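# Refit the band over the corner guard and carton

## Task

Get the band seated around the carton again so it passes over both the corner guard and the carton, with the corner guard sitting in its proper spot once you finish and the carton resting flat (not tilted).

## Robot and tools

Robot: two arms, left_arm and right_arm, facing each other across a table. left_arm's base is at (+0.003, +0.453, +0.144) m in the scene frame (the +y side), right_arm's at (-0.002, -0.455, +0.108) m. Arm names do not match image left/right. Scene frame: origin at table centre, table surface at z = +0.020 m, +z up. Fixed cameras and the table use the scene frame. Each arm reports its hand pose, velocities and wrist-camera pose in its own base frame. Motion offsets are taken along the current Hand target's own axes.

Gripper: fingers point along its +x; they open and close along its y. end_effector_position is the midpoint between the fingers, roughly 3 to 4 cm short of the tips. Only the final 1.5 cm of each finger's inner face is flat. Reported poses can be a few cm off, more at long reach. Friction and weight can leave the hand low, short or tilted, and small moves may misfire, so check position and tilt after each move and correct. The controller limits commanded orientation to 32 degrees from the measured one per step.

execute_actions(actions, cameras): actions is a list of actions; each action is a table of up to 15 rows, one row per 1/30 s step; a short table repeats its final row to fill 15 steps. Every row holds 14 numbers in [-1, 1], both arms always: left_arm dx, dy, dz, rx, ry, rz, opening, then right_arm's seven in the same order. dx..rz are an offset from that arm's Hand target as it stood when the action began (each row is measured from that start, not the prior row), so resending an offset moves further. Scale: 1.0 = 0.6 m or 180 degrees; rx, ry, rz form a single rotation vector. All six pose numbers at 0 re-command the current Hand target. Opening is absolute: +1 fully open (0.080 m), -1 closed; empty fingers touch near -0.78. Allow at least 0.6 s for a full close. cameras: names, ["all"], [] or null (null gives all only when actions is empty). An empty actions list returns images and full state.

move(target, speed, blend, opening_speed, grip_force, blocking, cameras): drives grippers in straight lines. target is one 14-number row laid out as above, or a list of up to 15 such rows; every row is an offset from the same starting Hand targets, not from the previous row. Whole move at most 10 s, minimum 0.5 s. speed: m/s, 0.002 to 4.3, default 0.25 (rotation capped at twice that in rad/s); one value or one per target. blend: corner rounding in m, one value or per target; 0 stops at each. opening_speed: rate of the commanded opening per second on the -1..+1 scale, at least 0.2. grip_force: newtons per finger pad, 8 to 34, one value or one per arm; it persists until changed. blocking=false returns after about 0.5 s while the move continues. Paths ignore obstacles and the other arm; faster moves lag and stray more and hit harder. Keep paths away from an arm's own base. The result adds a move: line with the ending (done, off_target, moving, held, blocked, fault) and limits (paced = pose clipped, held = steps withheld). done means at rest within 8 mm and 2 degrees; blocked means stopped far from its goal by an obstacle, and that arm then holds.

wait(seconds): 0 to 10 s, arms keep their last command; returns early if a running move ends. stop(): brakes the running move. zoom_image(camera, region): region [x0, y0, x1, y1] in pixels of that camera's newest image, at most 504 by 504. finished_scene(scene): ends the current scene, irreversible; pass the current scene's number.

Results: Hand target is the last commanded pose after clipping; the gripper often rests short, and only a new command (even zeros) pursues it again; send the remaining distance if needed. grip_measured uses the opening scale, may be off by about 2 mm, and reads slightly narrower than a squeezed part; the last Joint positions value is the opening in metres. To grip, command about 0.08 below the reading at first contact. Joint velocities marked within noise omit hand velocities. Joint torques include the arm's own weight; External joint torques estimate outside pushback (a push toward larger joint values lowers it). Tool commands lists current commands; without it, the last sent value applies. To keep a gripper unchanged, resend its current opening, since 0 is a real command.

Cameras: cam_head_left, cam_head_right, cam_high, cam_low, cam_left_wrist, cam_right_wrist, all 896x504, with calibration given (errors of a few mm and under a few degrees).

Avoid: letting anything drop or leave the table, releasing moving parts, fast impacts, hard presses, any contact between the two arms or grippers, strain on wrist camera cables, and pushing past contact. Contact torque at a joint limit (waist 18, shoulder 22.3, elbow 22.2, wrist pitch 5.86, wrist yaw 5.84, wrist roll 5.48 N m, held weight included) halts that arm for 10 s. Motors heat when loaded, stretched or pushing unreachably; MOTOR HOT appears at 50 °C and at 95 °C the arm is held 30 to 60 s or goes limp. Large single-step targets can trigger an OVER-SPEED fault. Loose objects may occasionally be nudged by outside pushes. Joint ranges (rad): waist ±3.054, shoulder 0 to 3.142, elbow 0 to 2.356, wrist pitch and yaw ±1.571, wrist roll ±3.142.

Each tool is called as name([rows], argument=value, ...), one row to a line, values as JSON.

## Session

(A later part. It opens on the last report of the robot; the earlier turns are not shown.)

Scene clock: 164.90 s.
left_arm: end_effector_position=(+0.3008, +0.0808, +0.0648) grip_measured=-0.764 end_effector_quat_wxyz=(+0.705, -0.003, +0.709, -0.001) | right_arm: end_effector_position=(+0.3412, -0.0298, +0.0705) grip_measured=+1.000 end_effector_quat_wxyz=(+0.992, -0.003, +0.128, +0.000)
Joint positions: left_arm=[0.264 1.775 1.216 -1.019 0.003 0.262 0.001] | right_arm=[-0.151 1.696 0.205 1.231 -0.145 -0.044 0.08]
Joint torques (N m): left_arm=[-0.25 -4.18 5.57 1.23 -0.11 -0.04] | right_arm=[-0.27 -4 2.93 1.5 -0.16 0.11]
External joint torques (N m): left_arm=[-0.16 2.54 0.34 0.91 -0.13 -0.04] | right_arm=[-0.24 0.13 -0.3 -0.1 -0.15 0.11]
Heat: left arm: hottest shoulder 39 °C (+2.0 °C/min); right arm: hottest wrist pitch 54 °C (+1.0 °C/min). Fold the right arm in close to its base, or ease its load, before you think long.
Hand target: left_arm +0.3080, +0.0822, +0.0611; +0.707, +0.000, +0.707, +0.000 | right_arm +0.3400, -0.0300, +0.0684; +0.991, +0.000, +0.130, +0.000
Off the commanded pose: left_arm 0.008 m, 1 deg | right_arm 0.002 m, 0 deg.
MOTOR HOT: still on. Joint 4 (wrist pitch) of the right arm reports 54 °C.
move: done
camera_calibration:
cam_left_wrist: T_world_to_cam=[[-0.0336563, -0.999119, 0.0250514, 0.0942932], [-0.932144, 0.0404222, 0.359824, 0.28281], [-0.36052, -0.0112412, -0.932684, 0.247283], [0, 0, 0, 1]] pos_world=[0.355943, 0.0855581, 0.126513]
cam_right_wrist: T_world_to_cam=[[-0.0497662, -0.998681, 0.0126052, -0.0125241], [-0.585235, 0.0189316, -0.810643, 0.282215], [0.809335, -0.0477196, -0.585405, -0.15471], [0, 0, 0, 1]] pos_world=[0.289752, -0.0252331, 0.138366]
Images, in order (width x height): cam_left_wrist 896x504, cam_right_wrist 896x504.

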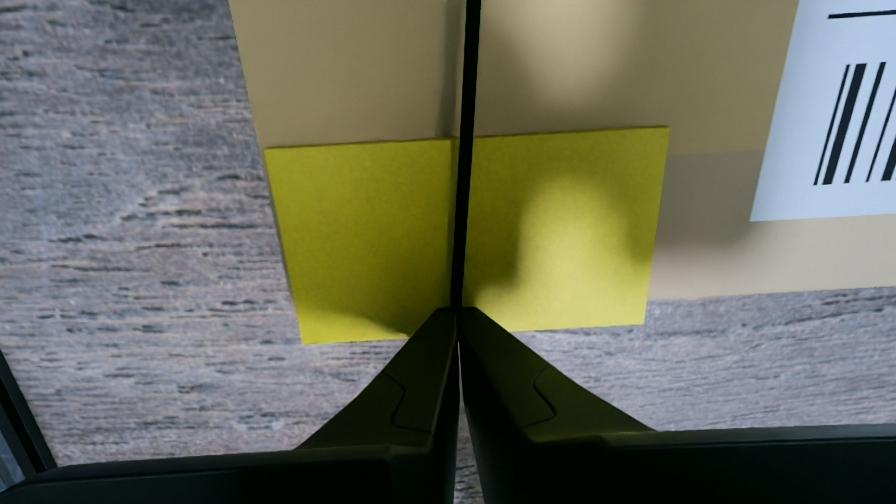

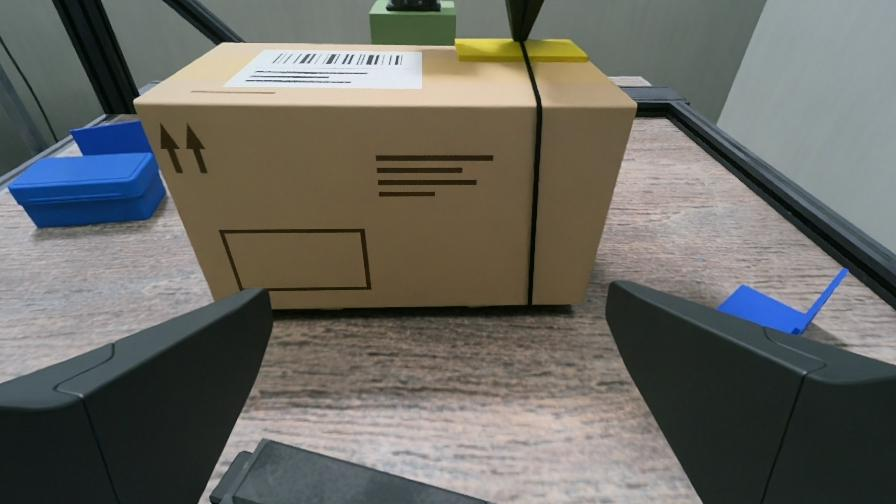

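move([
  [-0.003, 0, 0.002, 0, 0, 0, -1.0, 0, 0, 0, 0, 0, 0, 1],
  [-0.003, 0, 0.002, 0, 0, 0, -0.4, 0, 0, 0, 0, 0, 0, 1],
  [-0.1065, 0, 0.002, 0, 0, 0, -0.4, 0, 0, 0, 0, 0, 0, 1],
  [-0.0648, -0.0093, 0.1667, 0, 0, 0, -0.4, -0.18, 0, 0.0923, 0, 0.4163, 0, 0],
], speed=[0.05, 0.05, 0.12, 0.15], blend=[0, 0, 0.01, 0], cameras=["cam_left_wrist", "cam_head_right", "cam_head_left"])

Scene clock: 215.83 s.
left_arm: end_effector_position=(+0.4047, +0.0769, +0.1011) grip_measured=-0.403 end_effector_quat_wxyz=(+0.707, -0.002, +0.707, +0.000) | right_arm: end_effector_position=(+0.2470, -0.0300, +0.1479) grip_measured=+0.005 end_effector_quat_wxyz=(+0.706, +0.000, +0.708, +0.001)
Joint positions: left_arm=[0.189 2.13 1.859 -1.3 0.003 0.187 0.017] | right_arm=[-0.122 1.485 1.243 -1.333 -0.002 -0.123 0.035]
Joint torques (N m): left_arm=[-0.22 -7.99 5.84 0.03 -0.11 -0.02] | right_arm=[0.2 -4.71 7.28 -0.01 0.09 0.11]
External joint torques (N m): left_arm=[-0.23 1.35 0.35 -0.32 -0.11 -0.02] | right_arm=[0.2 0 1.94 -0.34 0.09 0.1]
Heat: left arm: hottest shoulder 37 °C (-2.0 °C/min); right arm: hottest wrist pitch 53 °C (-1.0 °C/min). Fold the right arm in close to its base, or ease its load, before you think long.
Hand target: left_arm +0.4079, +0.0767, +0.1000; +0.707, +0.000, +0.707, +0.000 | right_arm +0.2499, -0.0300, +0.1498; +0.708, +0.000, +0.707, +0.000
Off the commanded pose: left_arm 0.003 m, 0 deg | right_arm 0.004 m, 0 deg.
MOTOR HOT: still on. Joint 4 (wrist pitch) of the right arm reports 53 °C.
move: done
camera_calibration:
cam_left_wrist: T_world_to_cam=[[-0.0338302, -0.999174, 0.0225235, 0.093353], [-0.934106, 0.0396249, 0.354789, 0.368106], [-0.355389, -0.00903679, -0.934675, 0.316604], [0, 0, 0, 1]] pos_world=[0.459526, 0.0815508, 0.163219]
Images, in order (width x height): cam_head_left 896x504, cam_head_right 896x504, cam_left_wrist 896x504.

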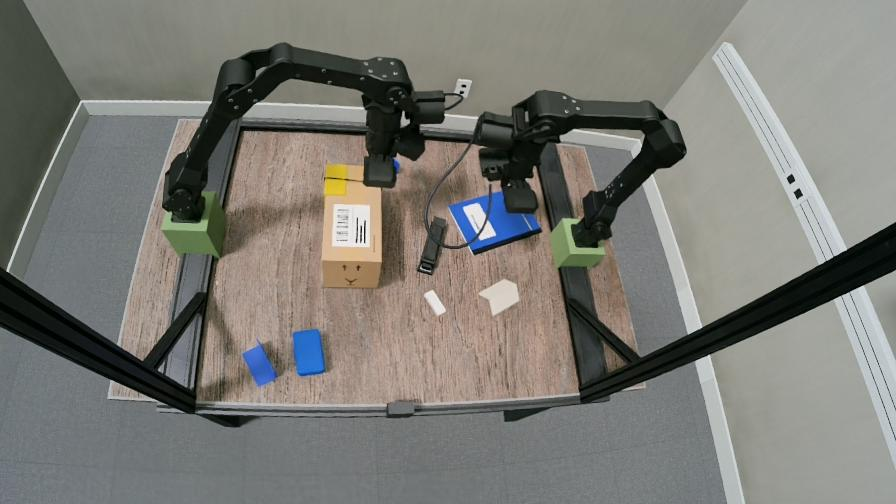

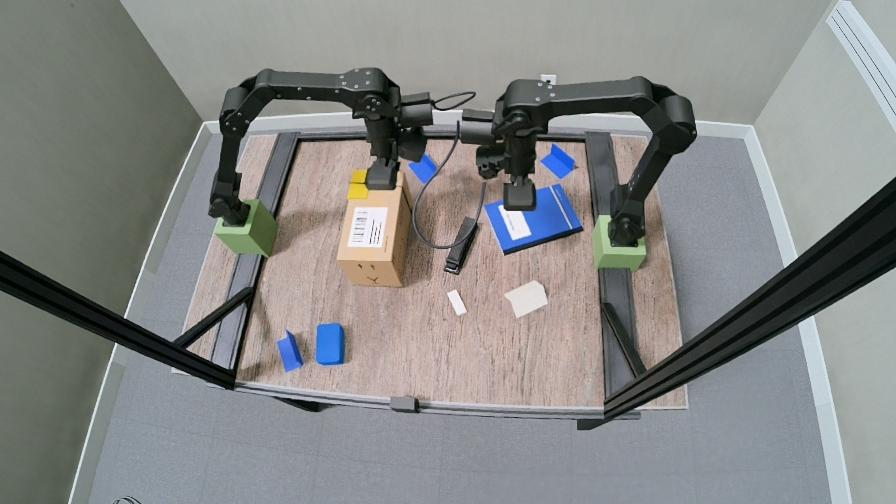

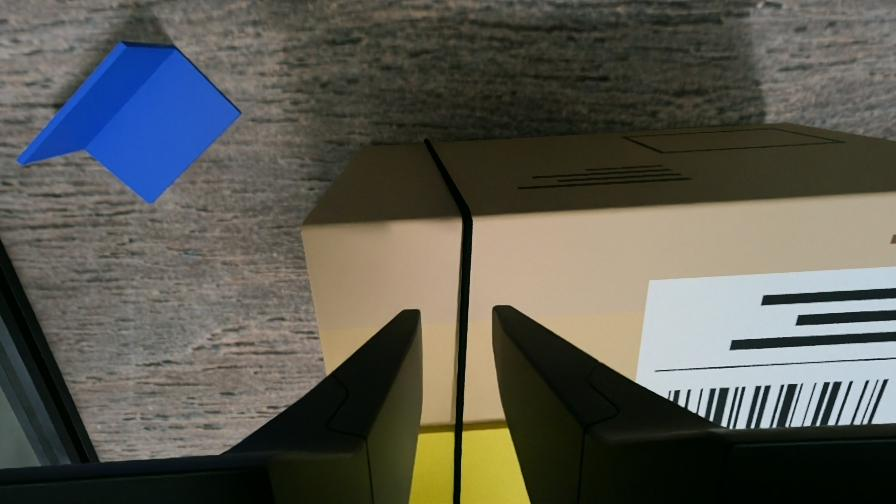

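move(target=[0.0647, -0.0068, -0.0085, 0, 0, 0, -0.45, 0, 0, 0, 0, 0, 0, 0], speed=0.1, cameras=["cam_left_wrist"])

zoom_image(camera="cam_left_wrist", region=[360, 240, 560, 380])

Scene clock: 232.40 s.
left_arm: end_effector_position=(+0.4049, +0.0737, +0.0659) grip_measured=-0.447 end_effector_quat_wxyz=(+0.712, -0.001, +0.702, +0.000) | right_arm: end_effector_position=(+0.2470, -0.0300, +0.1479) grip_measured=+0.004 end_effector_quat_wxyz=(+0.706, +0.000, +0.708, +0.001)
Joint positions: left_arm=[0.181 2.13 1.718 -1.146 0.003 0.18 0.015] | right_arm=[-0.122 1.485 1.243 -1.333 -0.002 -0.123 0.035]
Joint torques (N m): left_arm=[-0.22 -8.55 3.02 0.27 -0.1 -0.03] | right_arm=[0.21 -4.71 7.27 -0.01 0.08 0.09]
External joint torques (N m): left_arm=[-0.22 0.75 -2.38 -0.07 -0.1 -0.03] | right_arm=[0.21 0 1.92 -0.34 0.08 0.09]
Motor temperatures (°C): left_arm=[31 41 36 35 32 32] | right_arm=[27 33 31 47 33 30]
Heat: left arm: hottest shoulder 41 °C (+3.0 °C/min); right arm: hottest wrist pitch 47 °C (-7.1 °C/min).
Hand target: left_arm +0.4029, +0.0726, +0.0612; +0.707, +0.000, +0.707, +0.000 | right_arm +0.2499, -0.0300, +0.1498; +0.708, +0.000, +0.707, +0.000
Off the commanded pose: left_arm 0.005 m, 1 deg | right_arm 0.003 m, 0 deg.
MOTOR HOT: cleared for the motors of the right arm.
move: done
camera_calibration:
cam_left_wrist: T_world_to_cam=[[-0.0344757, -0.999217, 0.0193948, 0.0914012], [-0.939037, 0.0390296, 0.341595, 0.383789], [-0.342084, -0.00643567, -0.939647, 0.278408], [0, 0, 0, 1]] pos_world=[0.458782, 0.0781422, 0.128733]
Images, in order (width x height): cam_left_wrist 896x504.

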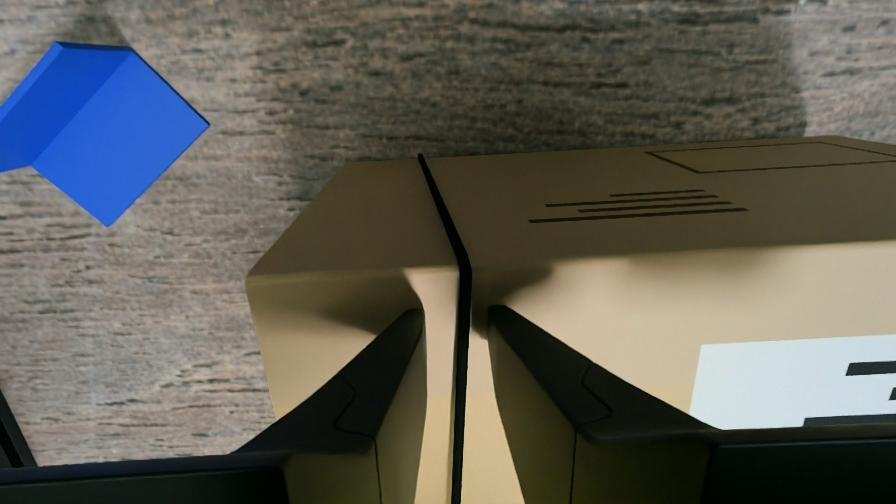

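Scaled by 2.520.

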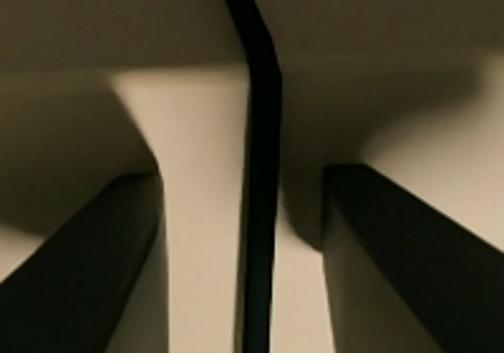

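move(target=[0.0055, 0.0, 0.0, 0, 0, 0, -0.45, 0, 0, 0, 0, 0, 0, 0], speed=0.05, cameras=[])

Scene clock: 236.17 s.
left_arm: end_effector_position=(+0.4047, +0.0737, +0.0645) grip_measured=-0.447 end_effector_quat_wxyz=(+0.712, -0.001, +0.702, +0.000) | right_arm: end_effector_position=(+0.2470, -0.0300, +0.1479) grip_measured=+0.004 end_effector_quat_wxyz=(+0.706, +0.000, +0.708, +0.001)
Joint positions: left_arm=[0.181 2.13 1.712 -1.139 0.003 0.18 0.015] | right_arm=[-0.122 1.485 1.243 -1.333 -0.002 -0.123 0.035]
Joint torques (N m): left_arm=[-0.22 -8.29 2.63 0.67 -0.1 -0.02] | right_arm=[0.21 -4.7 7.27 0 0.08 0.09]
External joint torques (N m): left_arm=[-0.22 0.93 -2.72 0.34 -0.1 -0.02] | right_arm=[0.21 -0.02 1.95 -0.32 0.09 0.09]
Heat: left arm: hottest shoulder 42 °C (+4.1 °C/min); right arm: hottest wrist pitch 47 °C (-7.1 °C/min).
Hand target: left_arm +0.4030, +0.0726, +0.0580; +0.707, +0.000, +0.707, +0.000 | right_arm +0.2499, -0.0300, +0.1498; +0.708, +0.000, +0.707, +0.000
Off the commanded pose: left_arm 0.007 m, 1 deg | right_arm 0.003 m, 0 deg.
move: done
No camera images: "cameras" was empty.

move([
  [-0.001, 0, 0, 0, 0, 0, -1.0, 0, 0, 0, 0, 0, 0, 0],
  [-0.0367, 0, 0.0217, 0, 0, 0, -1.0, 0, 0, 0, 0, 0, 0, 0],
  [-0.0567, 0, 0.0642, 0, 0, 0, -1.0, 0, 0, 0, 0, 0, 0, 0],
], speed=0.05, blend=[0, 0.003, 0], opening_speed=0.5, cameras=["cam_left_wrist", "cam_low"])

zoom_image(camera="cam_low", region=[350, 200, 510, 360])

Scene clock: 254.43 s.
left_arm: end_effector_position=(+0.4303, +0.0747, +0.0820) grip_measured=-0.764 end_effector_quat_wxyz=(+0.689, -0.005, +0.724, +0.000) | right_arm: end_effector_position=(+0.2470, -0.0300, +0.1479) grip_measured=+0.004 end_effector_quat_wxyz=(+0.706, +0.000, +0.708, +0.001)
Joint positions: left_arm=[0.171 2.297 2.054 -1.377 -0.002 0.164 0.001] | right_arm=[-0.122 1.485 1.243 -1.333 -0.002 -0.123 0.035]
Joint torques (N m): left_arm=[-0.74 -10.54 8.07 0.8 0.04 -0.03] | right_arm=[0.25 -4.7 7.24 0 0.07 0.1]
External joint torques (N m): left_arm=[-0.76 -0.26 2.68 0.56 0.04 -0.02] | right_arm=[0.24 0.02 1.91 -0.32 0.08 0.1]
Heat: left arm: hottest shoulder 44 °C (+7.1 °C/min); right arm: hottest wrist pitch 44 °C (-11.1 °C/min).
Hand target: left_arm +0.4414, +0.0726, +0.0920; +0.707, +0.000, +0.707, +0.000 | right_arm +0.2499, -0.0300, +0.1498; +0.708, +0.000, +0.707, +0.000
Off the commanded pose: left_arm 0.015 m, 3 deg | right_arm 0.003 m, 0 deg.
move: off_target (left_arm)
camera_calibration:
cam_left_wrist: T_world_to_cam=[[-0.0278122, -0.999233, 0.0275618, 0.0893856], [-0.915949, 0.0365171, 0.39963, 0.38768], [-0.400331, -0.0141306, -0.916262, 0.32596], [0, 0, 0, 1]] pos_world=[0.488073, 0.0797661, 0.141272]
Images, in order (width x height): cam_low 896x504, cam_left_wrist 896x504.

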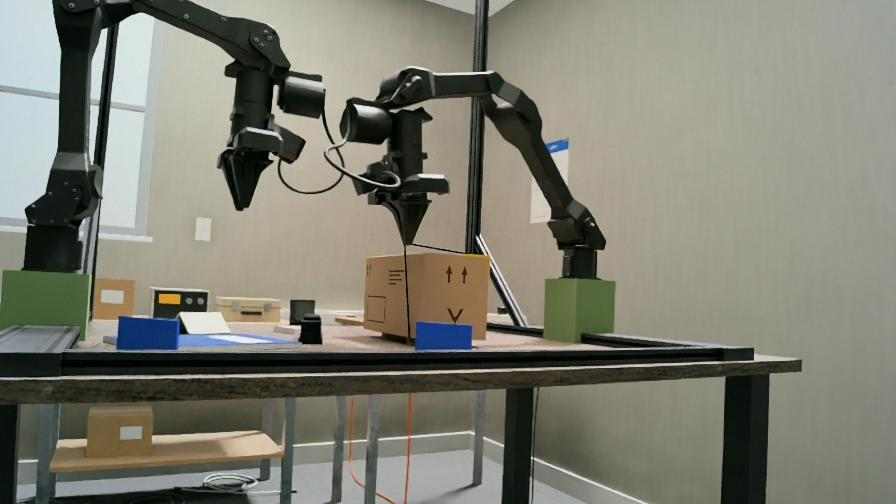

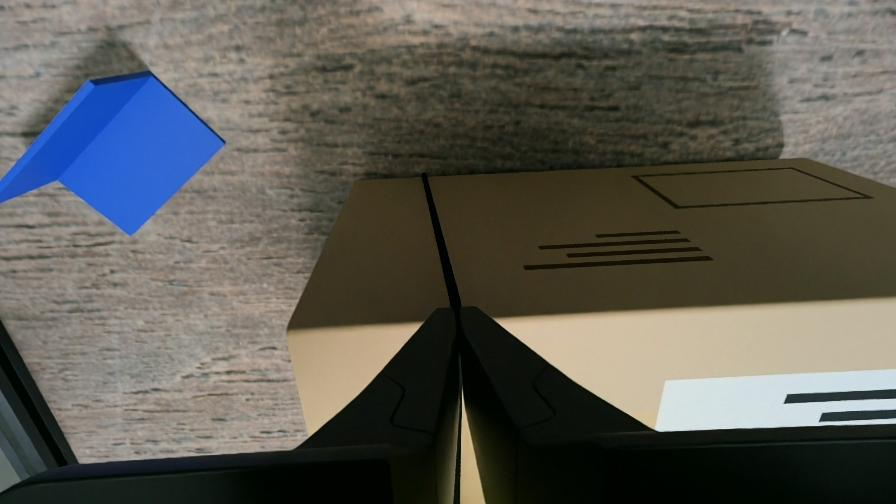

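Scaled by 3.150.

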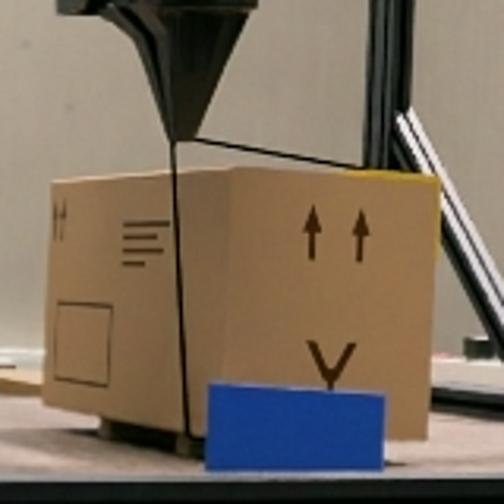

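move([
  [0, 0.0153, 0, 0, 0, 0, -1.0, 0, 0, 0, 0, 0, 0, 0],
  [0.0558, 0.0153, -0.0707, 0, 0, 0, -1.0, 0, 0, 0, 0, 0, 0, 0],
], speed=0.05, cameras=["cam_left_wrist"])

zoom_image(camera="cam_left_wrist", region=[240, 120, 560, 400])

Scene clock: 271.03 s.
left_arm: end_effector_position=(+0.4099, +0.0810, +0.0640) grip_measured=-0.764 end_effector_quat_wxyz=(+0.721, +0.003, +0.693, +0.001) | right_arm: end_effector_position=(+0.2470, -0.0300, +0.1479) grip_measured=+0.004 end_effector_quat_wxyz=(+0.706, +0.000, +0.708, +0.001)
Joint positions: left_arm=[0.196 2.134 1.716 -1.113 0.002 0.199 0.001] | right_arm=[-0.122 1.485 1.243 -1.333 -0.002 -0.123 0.035]
Joint torques (N m): left_arm=[0.56 -9.6 1.19 -0.95 -0.05 0.11] | right_arm=[0.22 -4.67 7.24 -0.01 0.08 0.09]
External joint torques (N m): left_arm=[0.56 -0.32 -4.19 -1.32 -0.06 0.11] | right_arm=[0.22 0.04 1.9 -0.34 0.08 0.09]
Motor temperatures (°C): left_arm=[31 46 38 35 32 32] | right_arm=[27 34 33 43 33 30]
Heat: left arm: hottest shoulder 46 °C (+10.2 °C/min); right arm: hottest wrist pitch 43 °C (-11.2 °C/min).
Hand target: left_arm +0.3990, +0.0818, +0.0585; +0.707, +0.000, +0.707, +0.000 | right_arm +0.2499, -0.0300, +0.1498; +0.708, +0.000, +0.707, +0.000
Off the commanded pose: left_arm 0.012 m, 2 deg | right_arm 0.003 m, 0 deg.
move: off_target (left_arm)
camera_calibration:
cam_left_wrist: T_world_to_cam=[[-0.039416, -0.999152, 0.0118895, 0.10144], [-0.947284, 0.0411508, 0.317741, 0.393597], [-0.317961, 0.00126134, -0.948103, 0.268457], [0, 0, 0, 1]] pos_world=[0.462206, 0.0848182, 0.128257]
Images, in order (width x height): cam_left_wrist 896x504.

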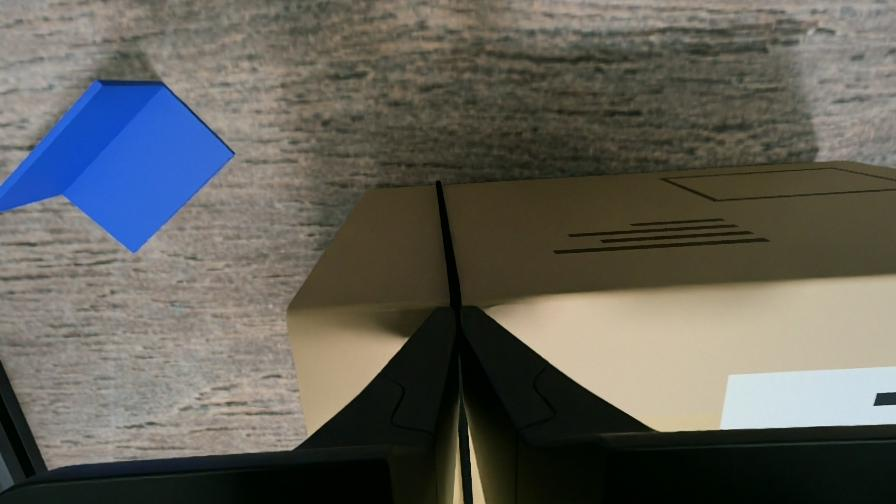

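Scaled by 1.575.

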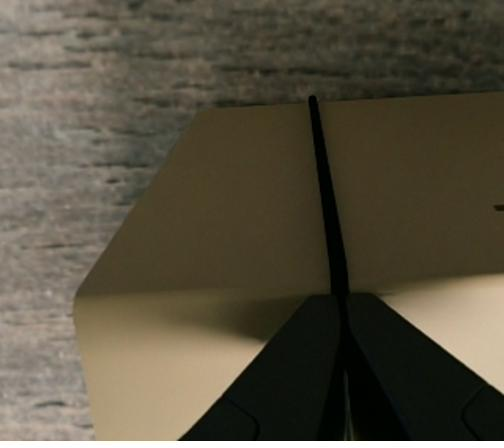

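move([
  [-0.0025, 0, 0.0143, 0, 0, 0, -1.0, 0, 0, 0, 0, 0, 0, 0],
  [-0.0025, 0, 0.0143, 0, 0, 0, -0.4, 0, 0, 0, 0, 0, 0, 0],
  [-0.09, 0, 0.0143, 0, 0, 0, -0.4, 0, 0, 0, 0, 0, 0, 0],
], speed=[0.04, 0.04, 0.1], opening_speed=0.3, cameras=["cam_left_wrist", "cam_head_right", "cam_low", "cam_high"])

zoom_image(camera="cam_left_wrist", region=[240, 60, 600, 420])

zoom_image(camera="cam_head_right", region=[310, 150, 430, 310])

zoom_image(camera="cam_low", region=[350, 230, 510, 360])

Scene clock: 290.67 s.
left_arm: end_effector_position=(+0.4046, +0.0816, +0.1080) grip_measured=-0.403 end_effector_quat_wxyz=(+0.702, -0.001, +0.712, -0.001) | right_arm: end_effector_position=(+0.2470, -0.0300, +0.1479) grip_measured=+0.004 end_effector_quat_wxyz=(+0.706, +0.000, +0.708, +0.001)
Joint positions: left_arm=[0.199 2.147 1.912 -1.351 -0.001 0.199 0.017] | right_arm=[-0.122 1.485 1.243 -1.333 -0.002 -0.123 0.035]
Joint torques (N m): left_arm=[-0.09 -9.53 5.81 0.01 0 -0.01] | right_arm=[0.19 -4.66 7.29 -0.02 0.08 0.09]
External joint torques (N m): left_arm=[-0.09 -0.15 0.38 -0.31 -0.01 -0.01] | right_arm=[0.2 0.02 1.97 -0.35 0.08 0.09]
Heat: left arm: hottest shoulder 45 °C (+5.0 °C/min); right arm: hottest wrist pitch 42 °C (-6.0 °C/min).
Hand target: left_arm +0.4076, +0.0818, +0.1125; +0.707, +0.000, +0.707, +0.000 | right_arm +0.2499, -0.0300, +0.1498; +0.708, +0.000, +0.707, +0.000
Off the commanded pose: left_arm 0.005 m, 1 deg | right_arm 0.003 m, 0 deg.
move: done
camera_calibration:
cam_left_wrist: T_world_to_cam=[[-0.0353851, -0.999124, 0.0223488, 0.0984747], [-0.928928, 0.04113, 0.367969, 0.36172], [-0.368566, -0.0077398, -0.92957, 0.32769], [0, 0, 0, 1]] pos_world=[0.460272, 0.0860471, 0.169308]
Images, in order (width x height): cam_head_right 896x504, cam_high 896x504, cam_low 896x504, cam_left_wrist 896x504.

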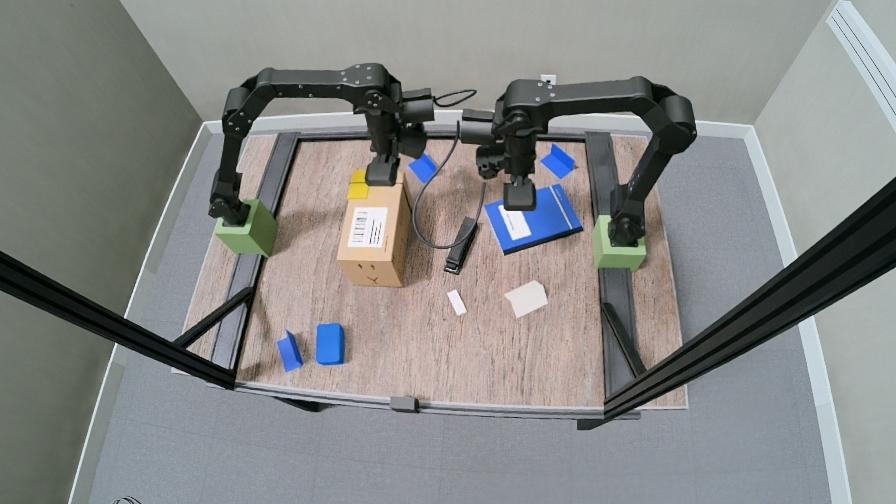

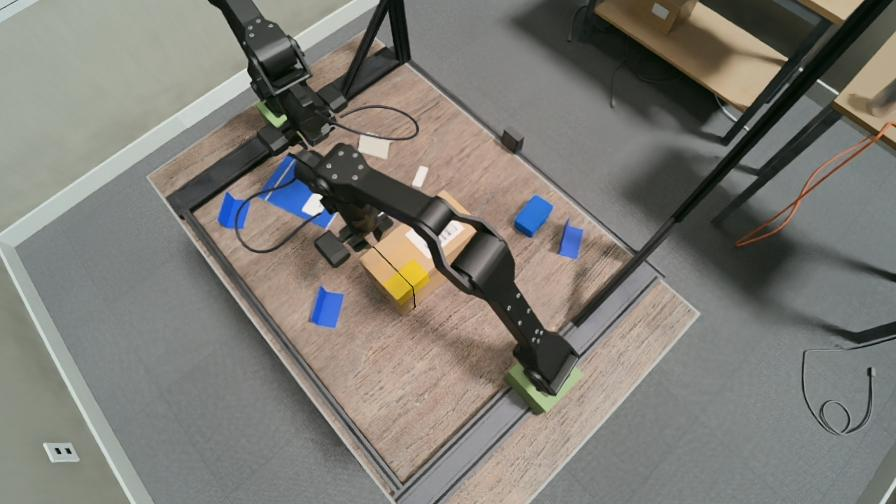

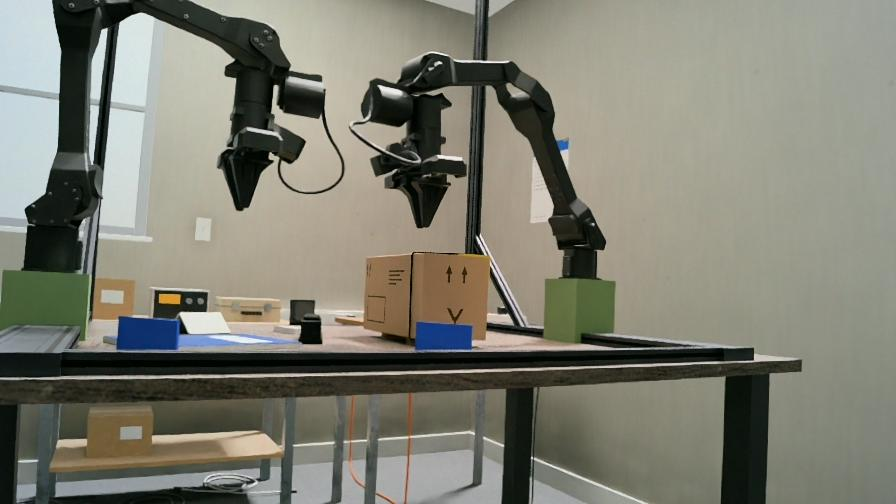

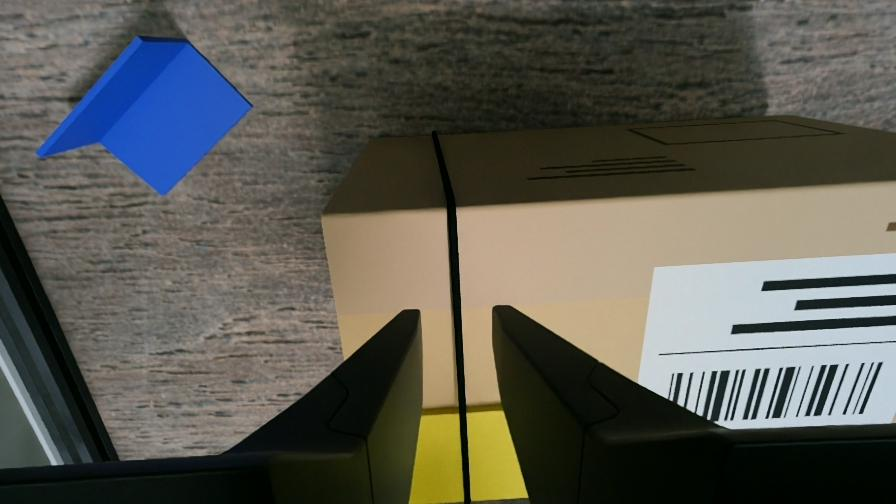

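Scaled by 1.400.

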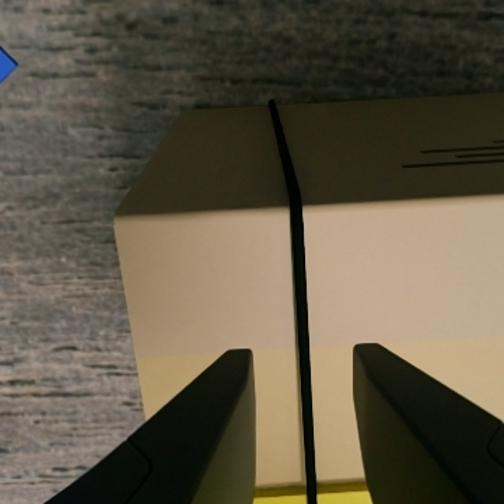

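Scaled by 3.150.

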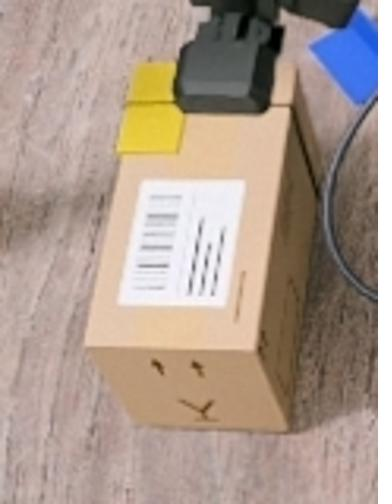

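Scaled by 3.150.

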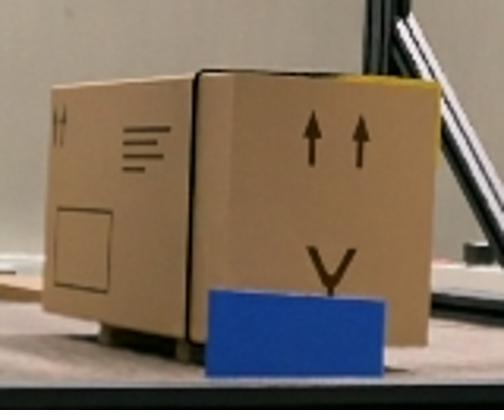

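move(target=[-0.1, 0, -0.2, 0, 0, 0, -0.4, 0, 0, 0, 0, 0, 0, 0], speed=0.15, cameras=["cam_left_wrist", "cam_head_right"])

zoom_image(camera="cam_head_right", region=[310, 150, 430, 310])

Scene clock: 299.37 s.
left_arm: end_effector_position=(+0.2906, +0.0819, +0.1708) grip_measured=-0.403 end_effector_quat_wxyz=(+0.706, +0.000, +0.708, +0.000) | right_arm: end_effector_position=(+0.2470, -0.0300, +0.1479) grip_measured=+0.004 end_effector_quat_wxyz=(+0.706, +0.000, +0.708, +0.001)
Joint positions: left_arm=[0.274 1.69 1.543 -1.427 -0.001 0.274 0.017] | right_arm=[-0.122 1.485 1.243 -1.333 -0.002 -0.123 0.035]
Joint torques (N m): left_arm=[0.23 -7.72 3.11 0.05 0 0.09] | right_arm=[0.21 -4.72 7.27 -0.01 0.07 0.1]
External joint torques (N m): left_arm=[0.26 -1.37 -2.34 -0.27 -0.01 0.09] | right_arm=[0.21 0 1.96 -0.32 0.08 0.1]
Heat: left arm: hottest shoulder 47 °C (+5.1 °C/min); right arm: hottest wrist pitch 42 °C (-4.0 °C/min).
Hand target: left_arm +0.2875, +0.0818, +0.1725; +0.707, +0.000, +0.707, +0.000 | right_arm +0.2499, -0.0300, +0.1498; +0.708, +0.000, +0.707, +0.000
Off the commanded pose: left_arm 0.003 m, 0 deg | right_arm 0.003 m, 0 deg.
move: done
camera_calibration:
cam_left_wrist: T_world_to_cam=[[-0.0349015, -0.999192, 0.0199533, 0.093588], [-0.933036, 0.0397315, 0.357582, 0.235755], [-0.358085, -0.00613704, -0.933669, 0.341543], [0, 0, 0, 1]] pos_world=[0.345536, 0.0862415, 0.232719]
Images, in order (width x height): cam_head_right 896x504, cam_left_wrist 896x504.

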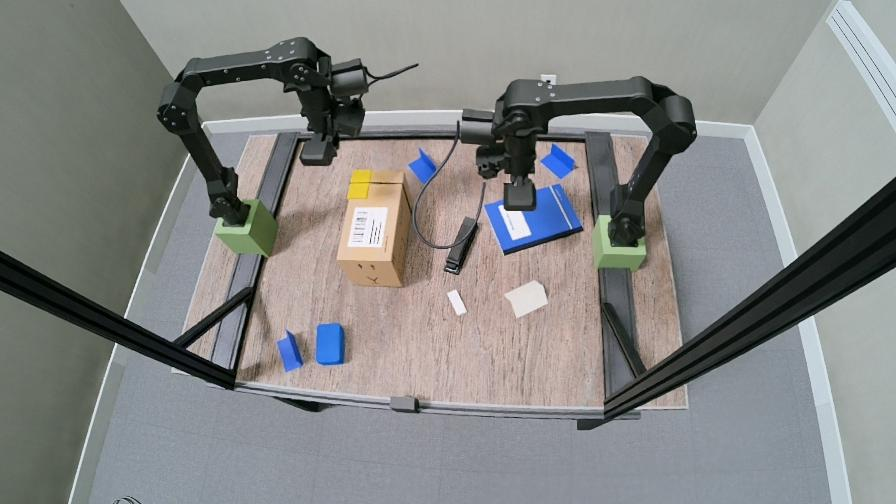

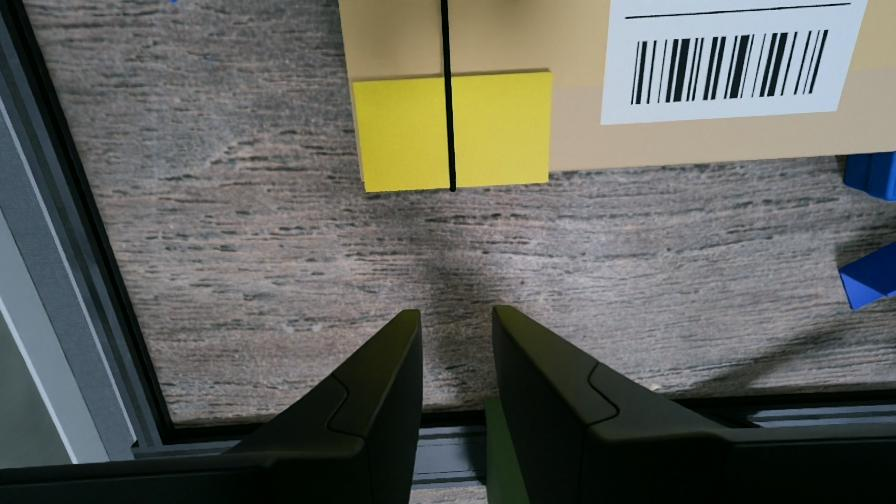

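Scaled by 3.150.

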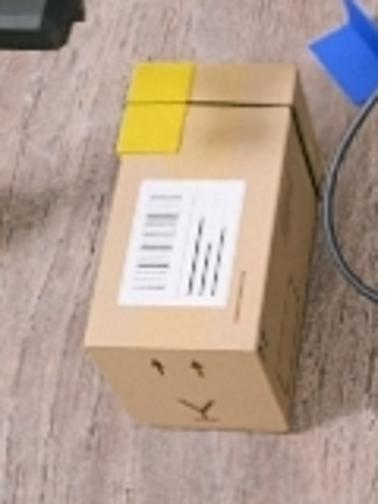

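finished_scene(scene=2)

The scene is finished: the task was done.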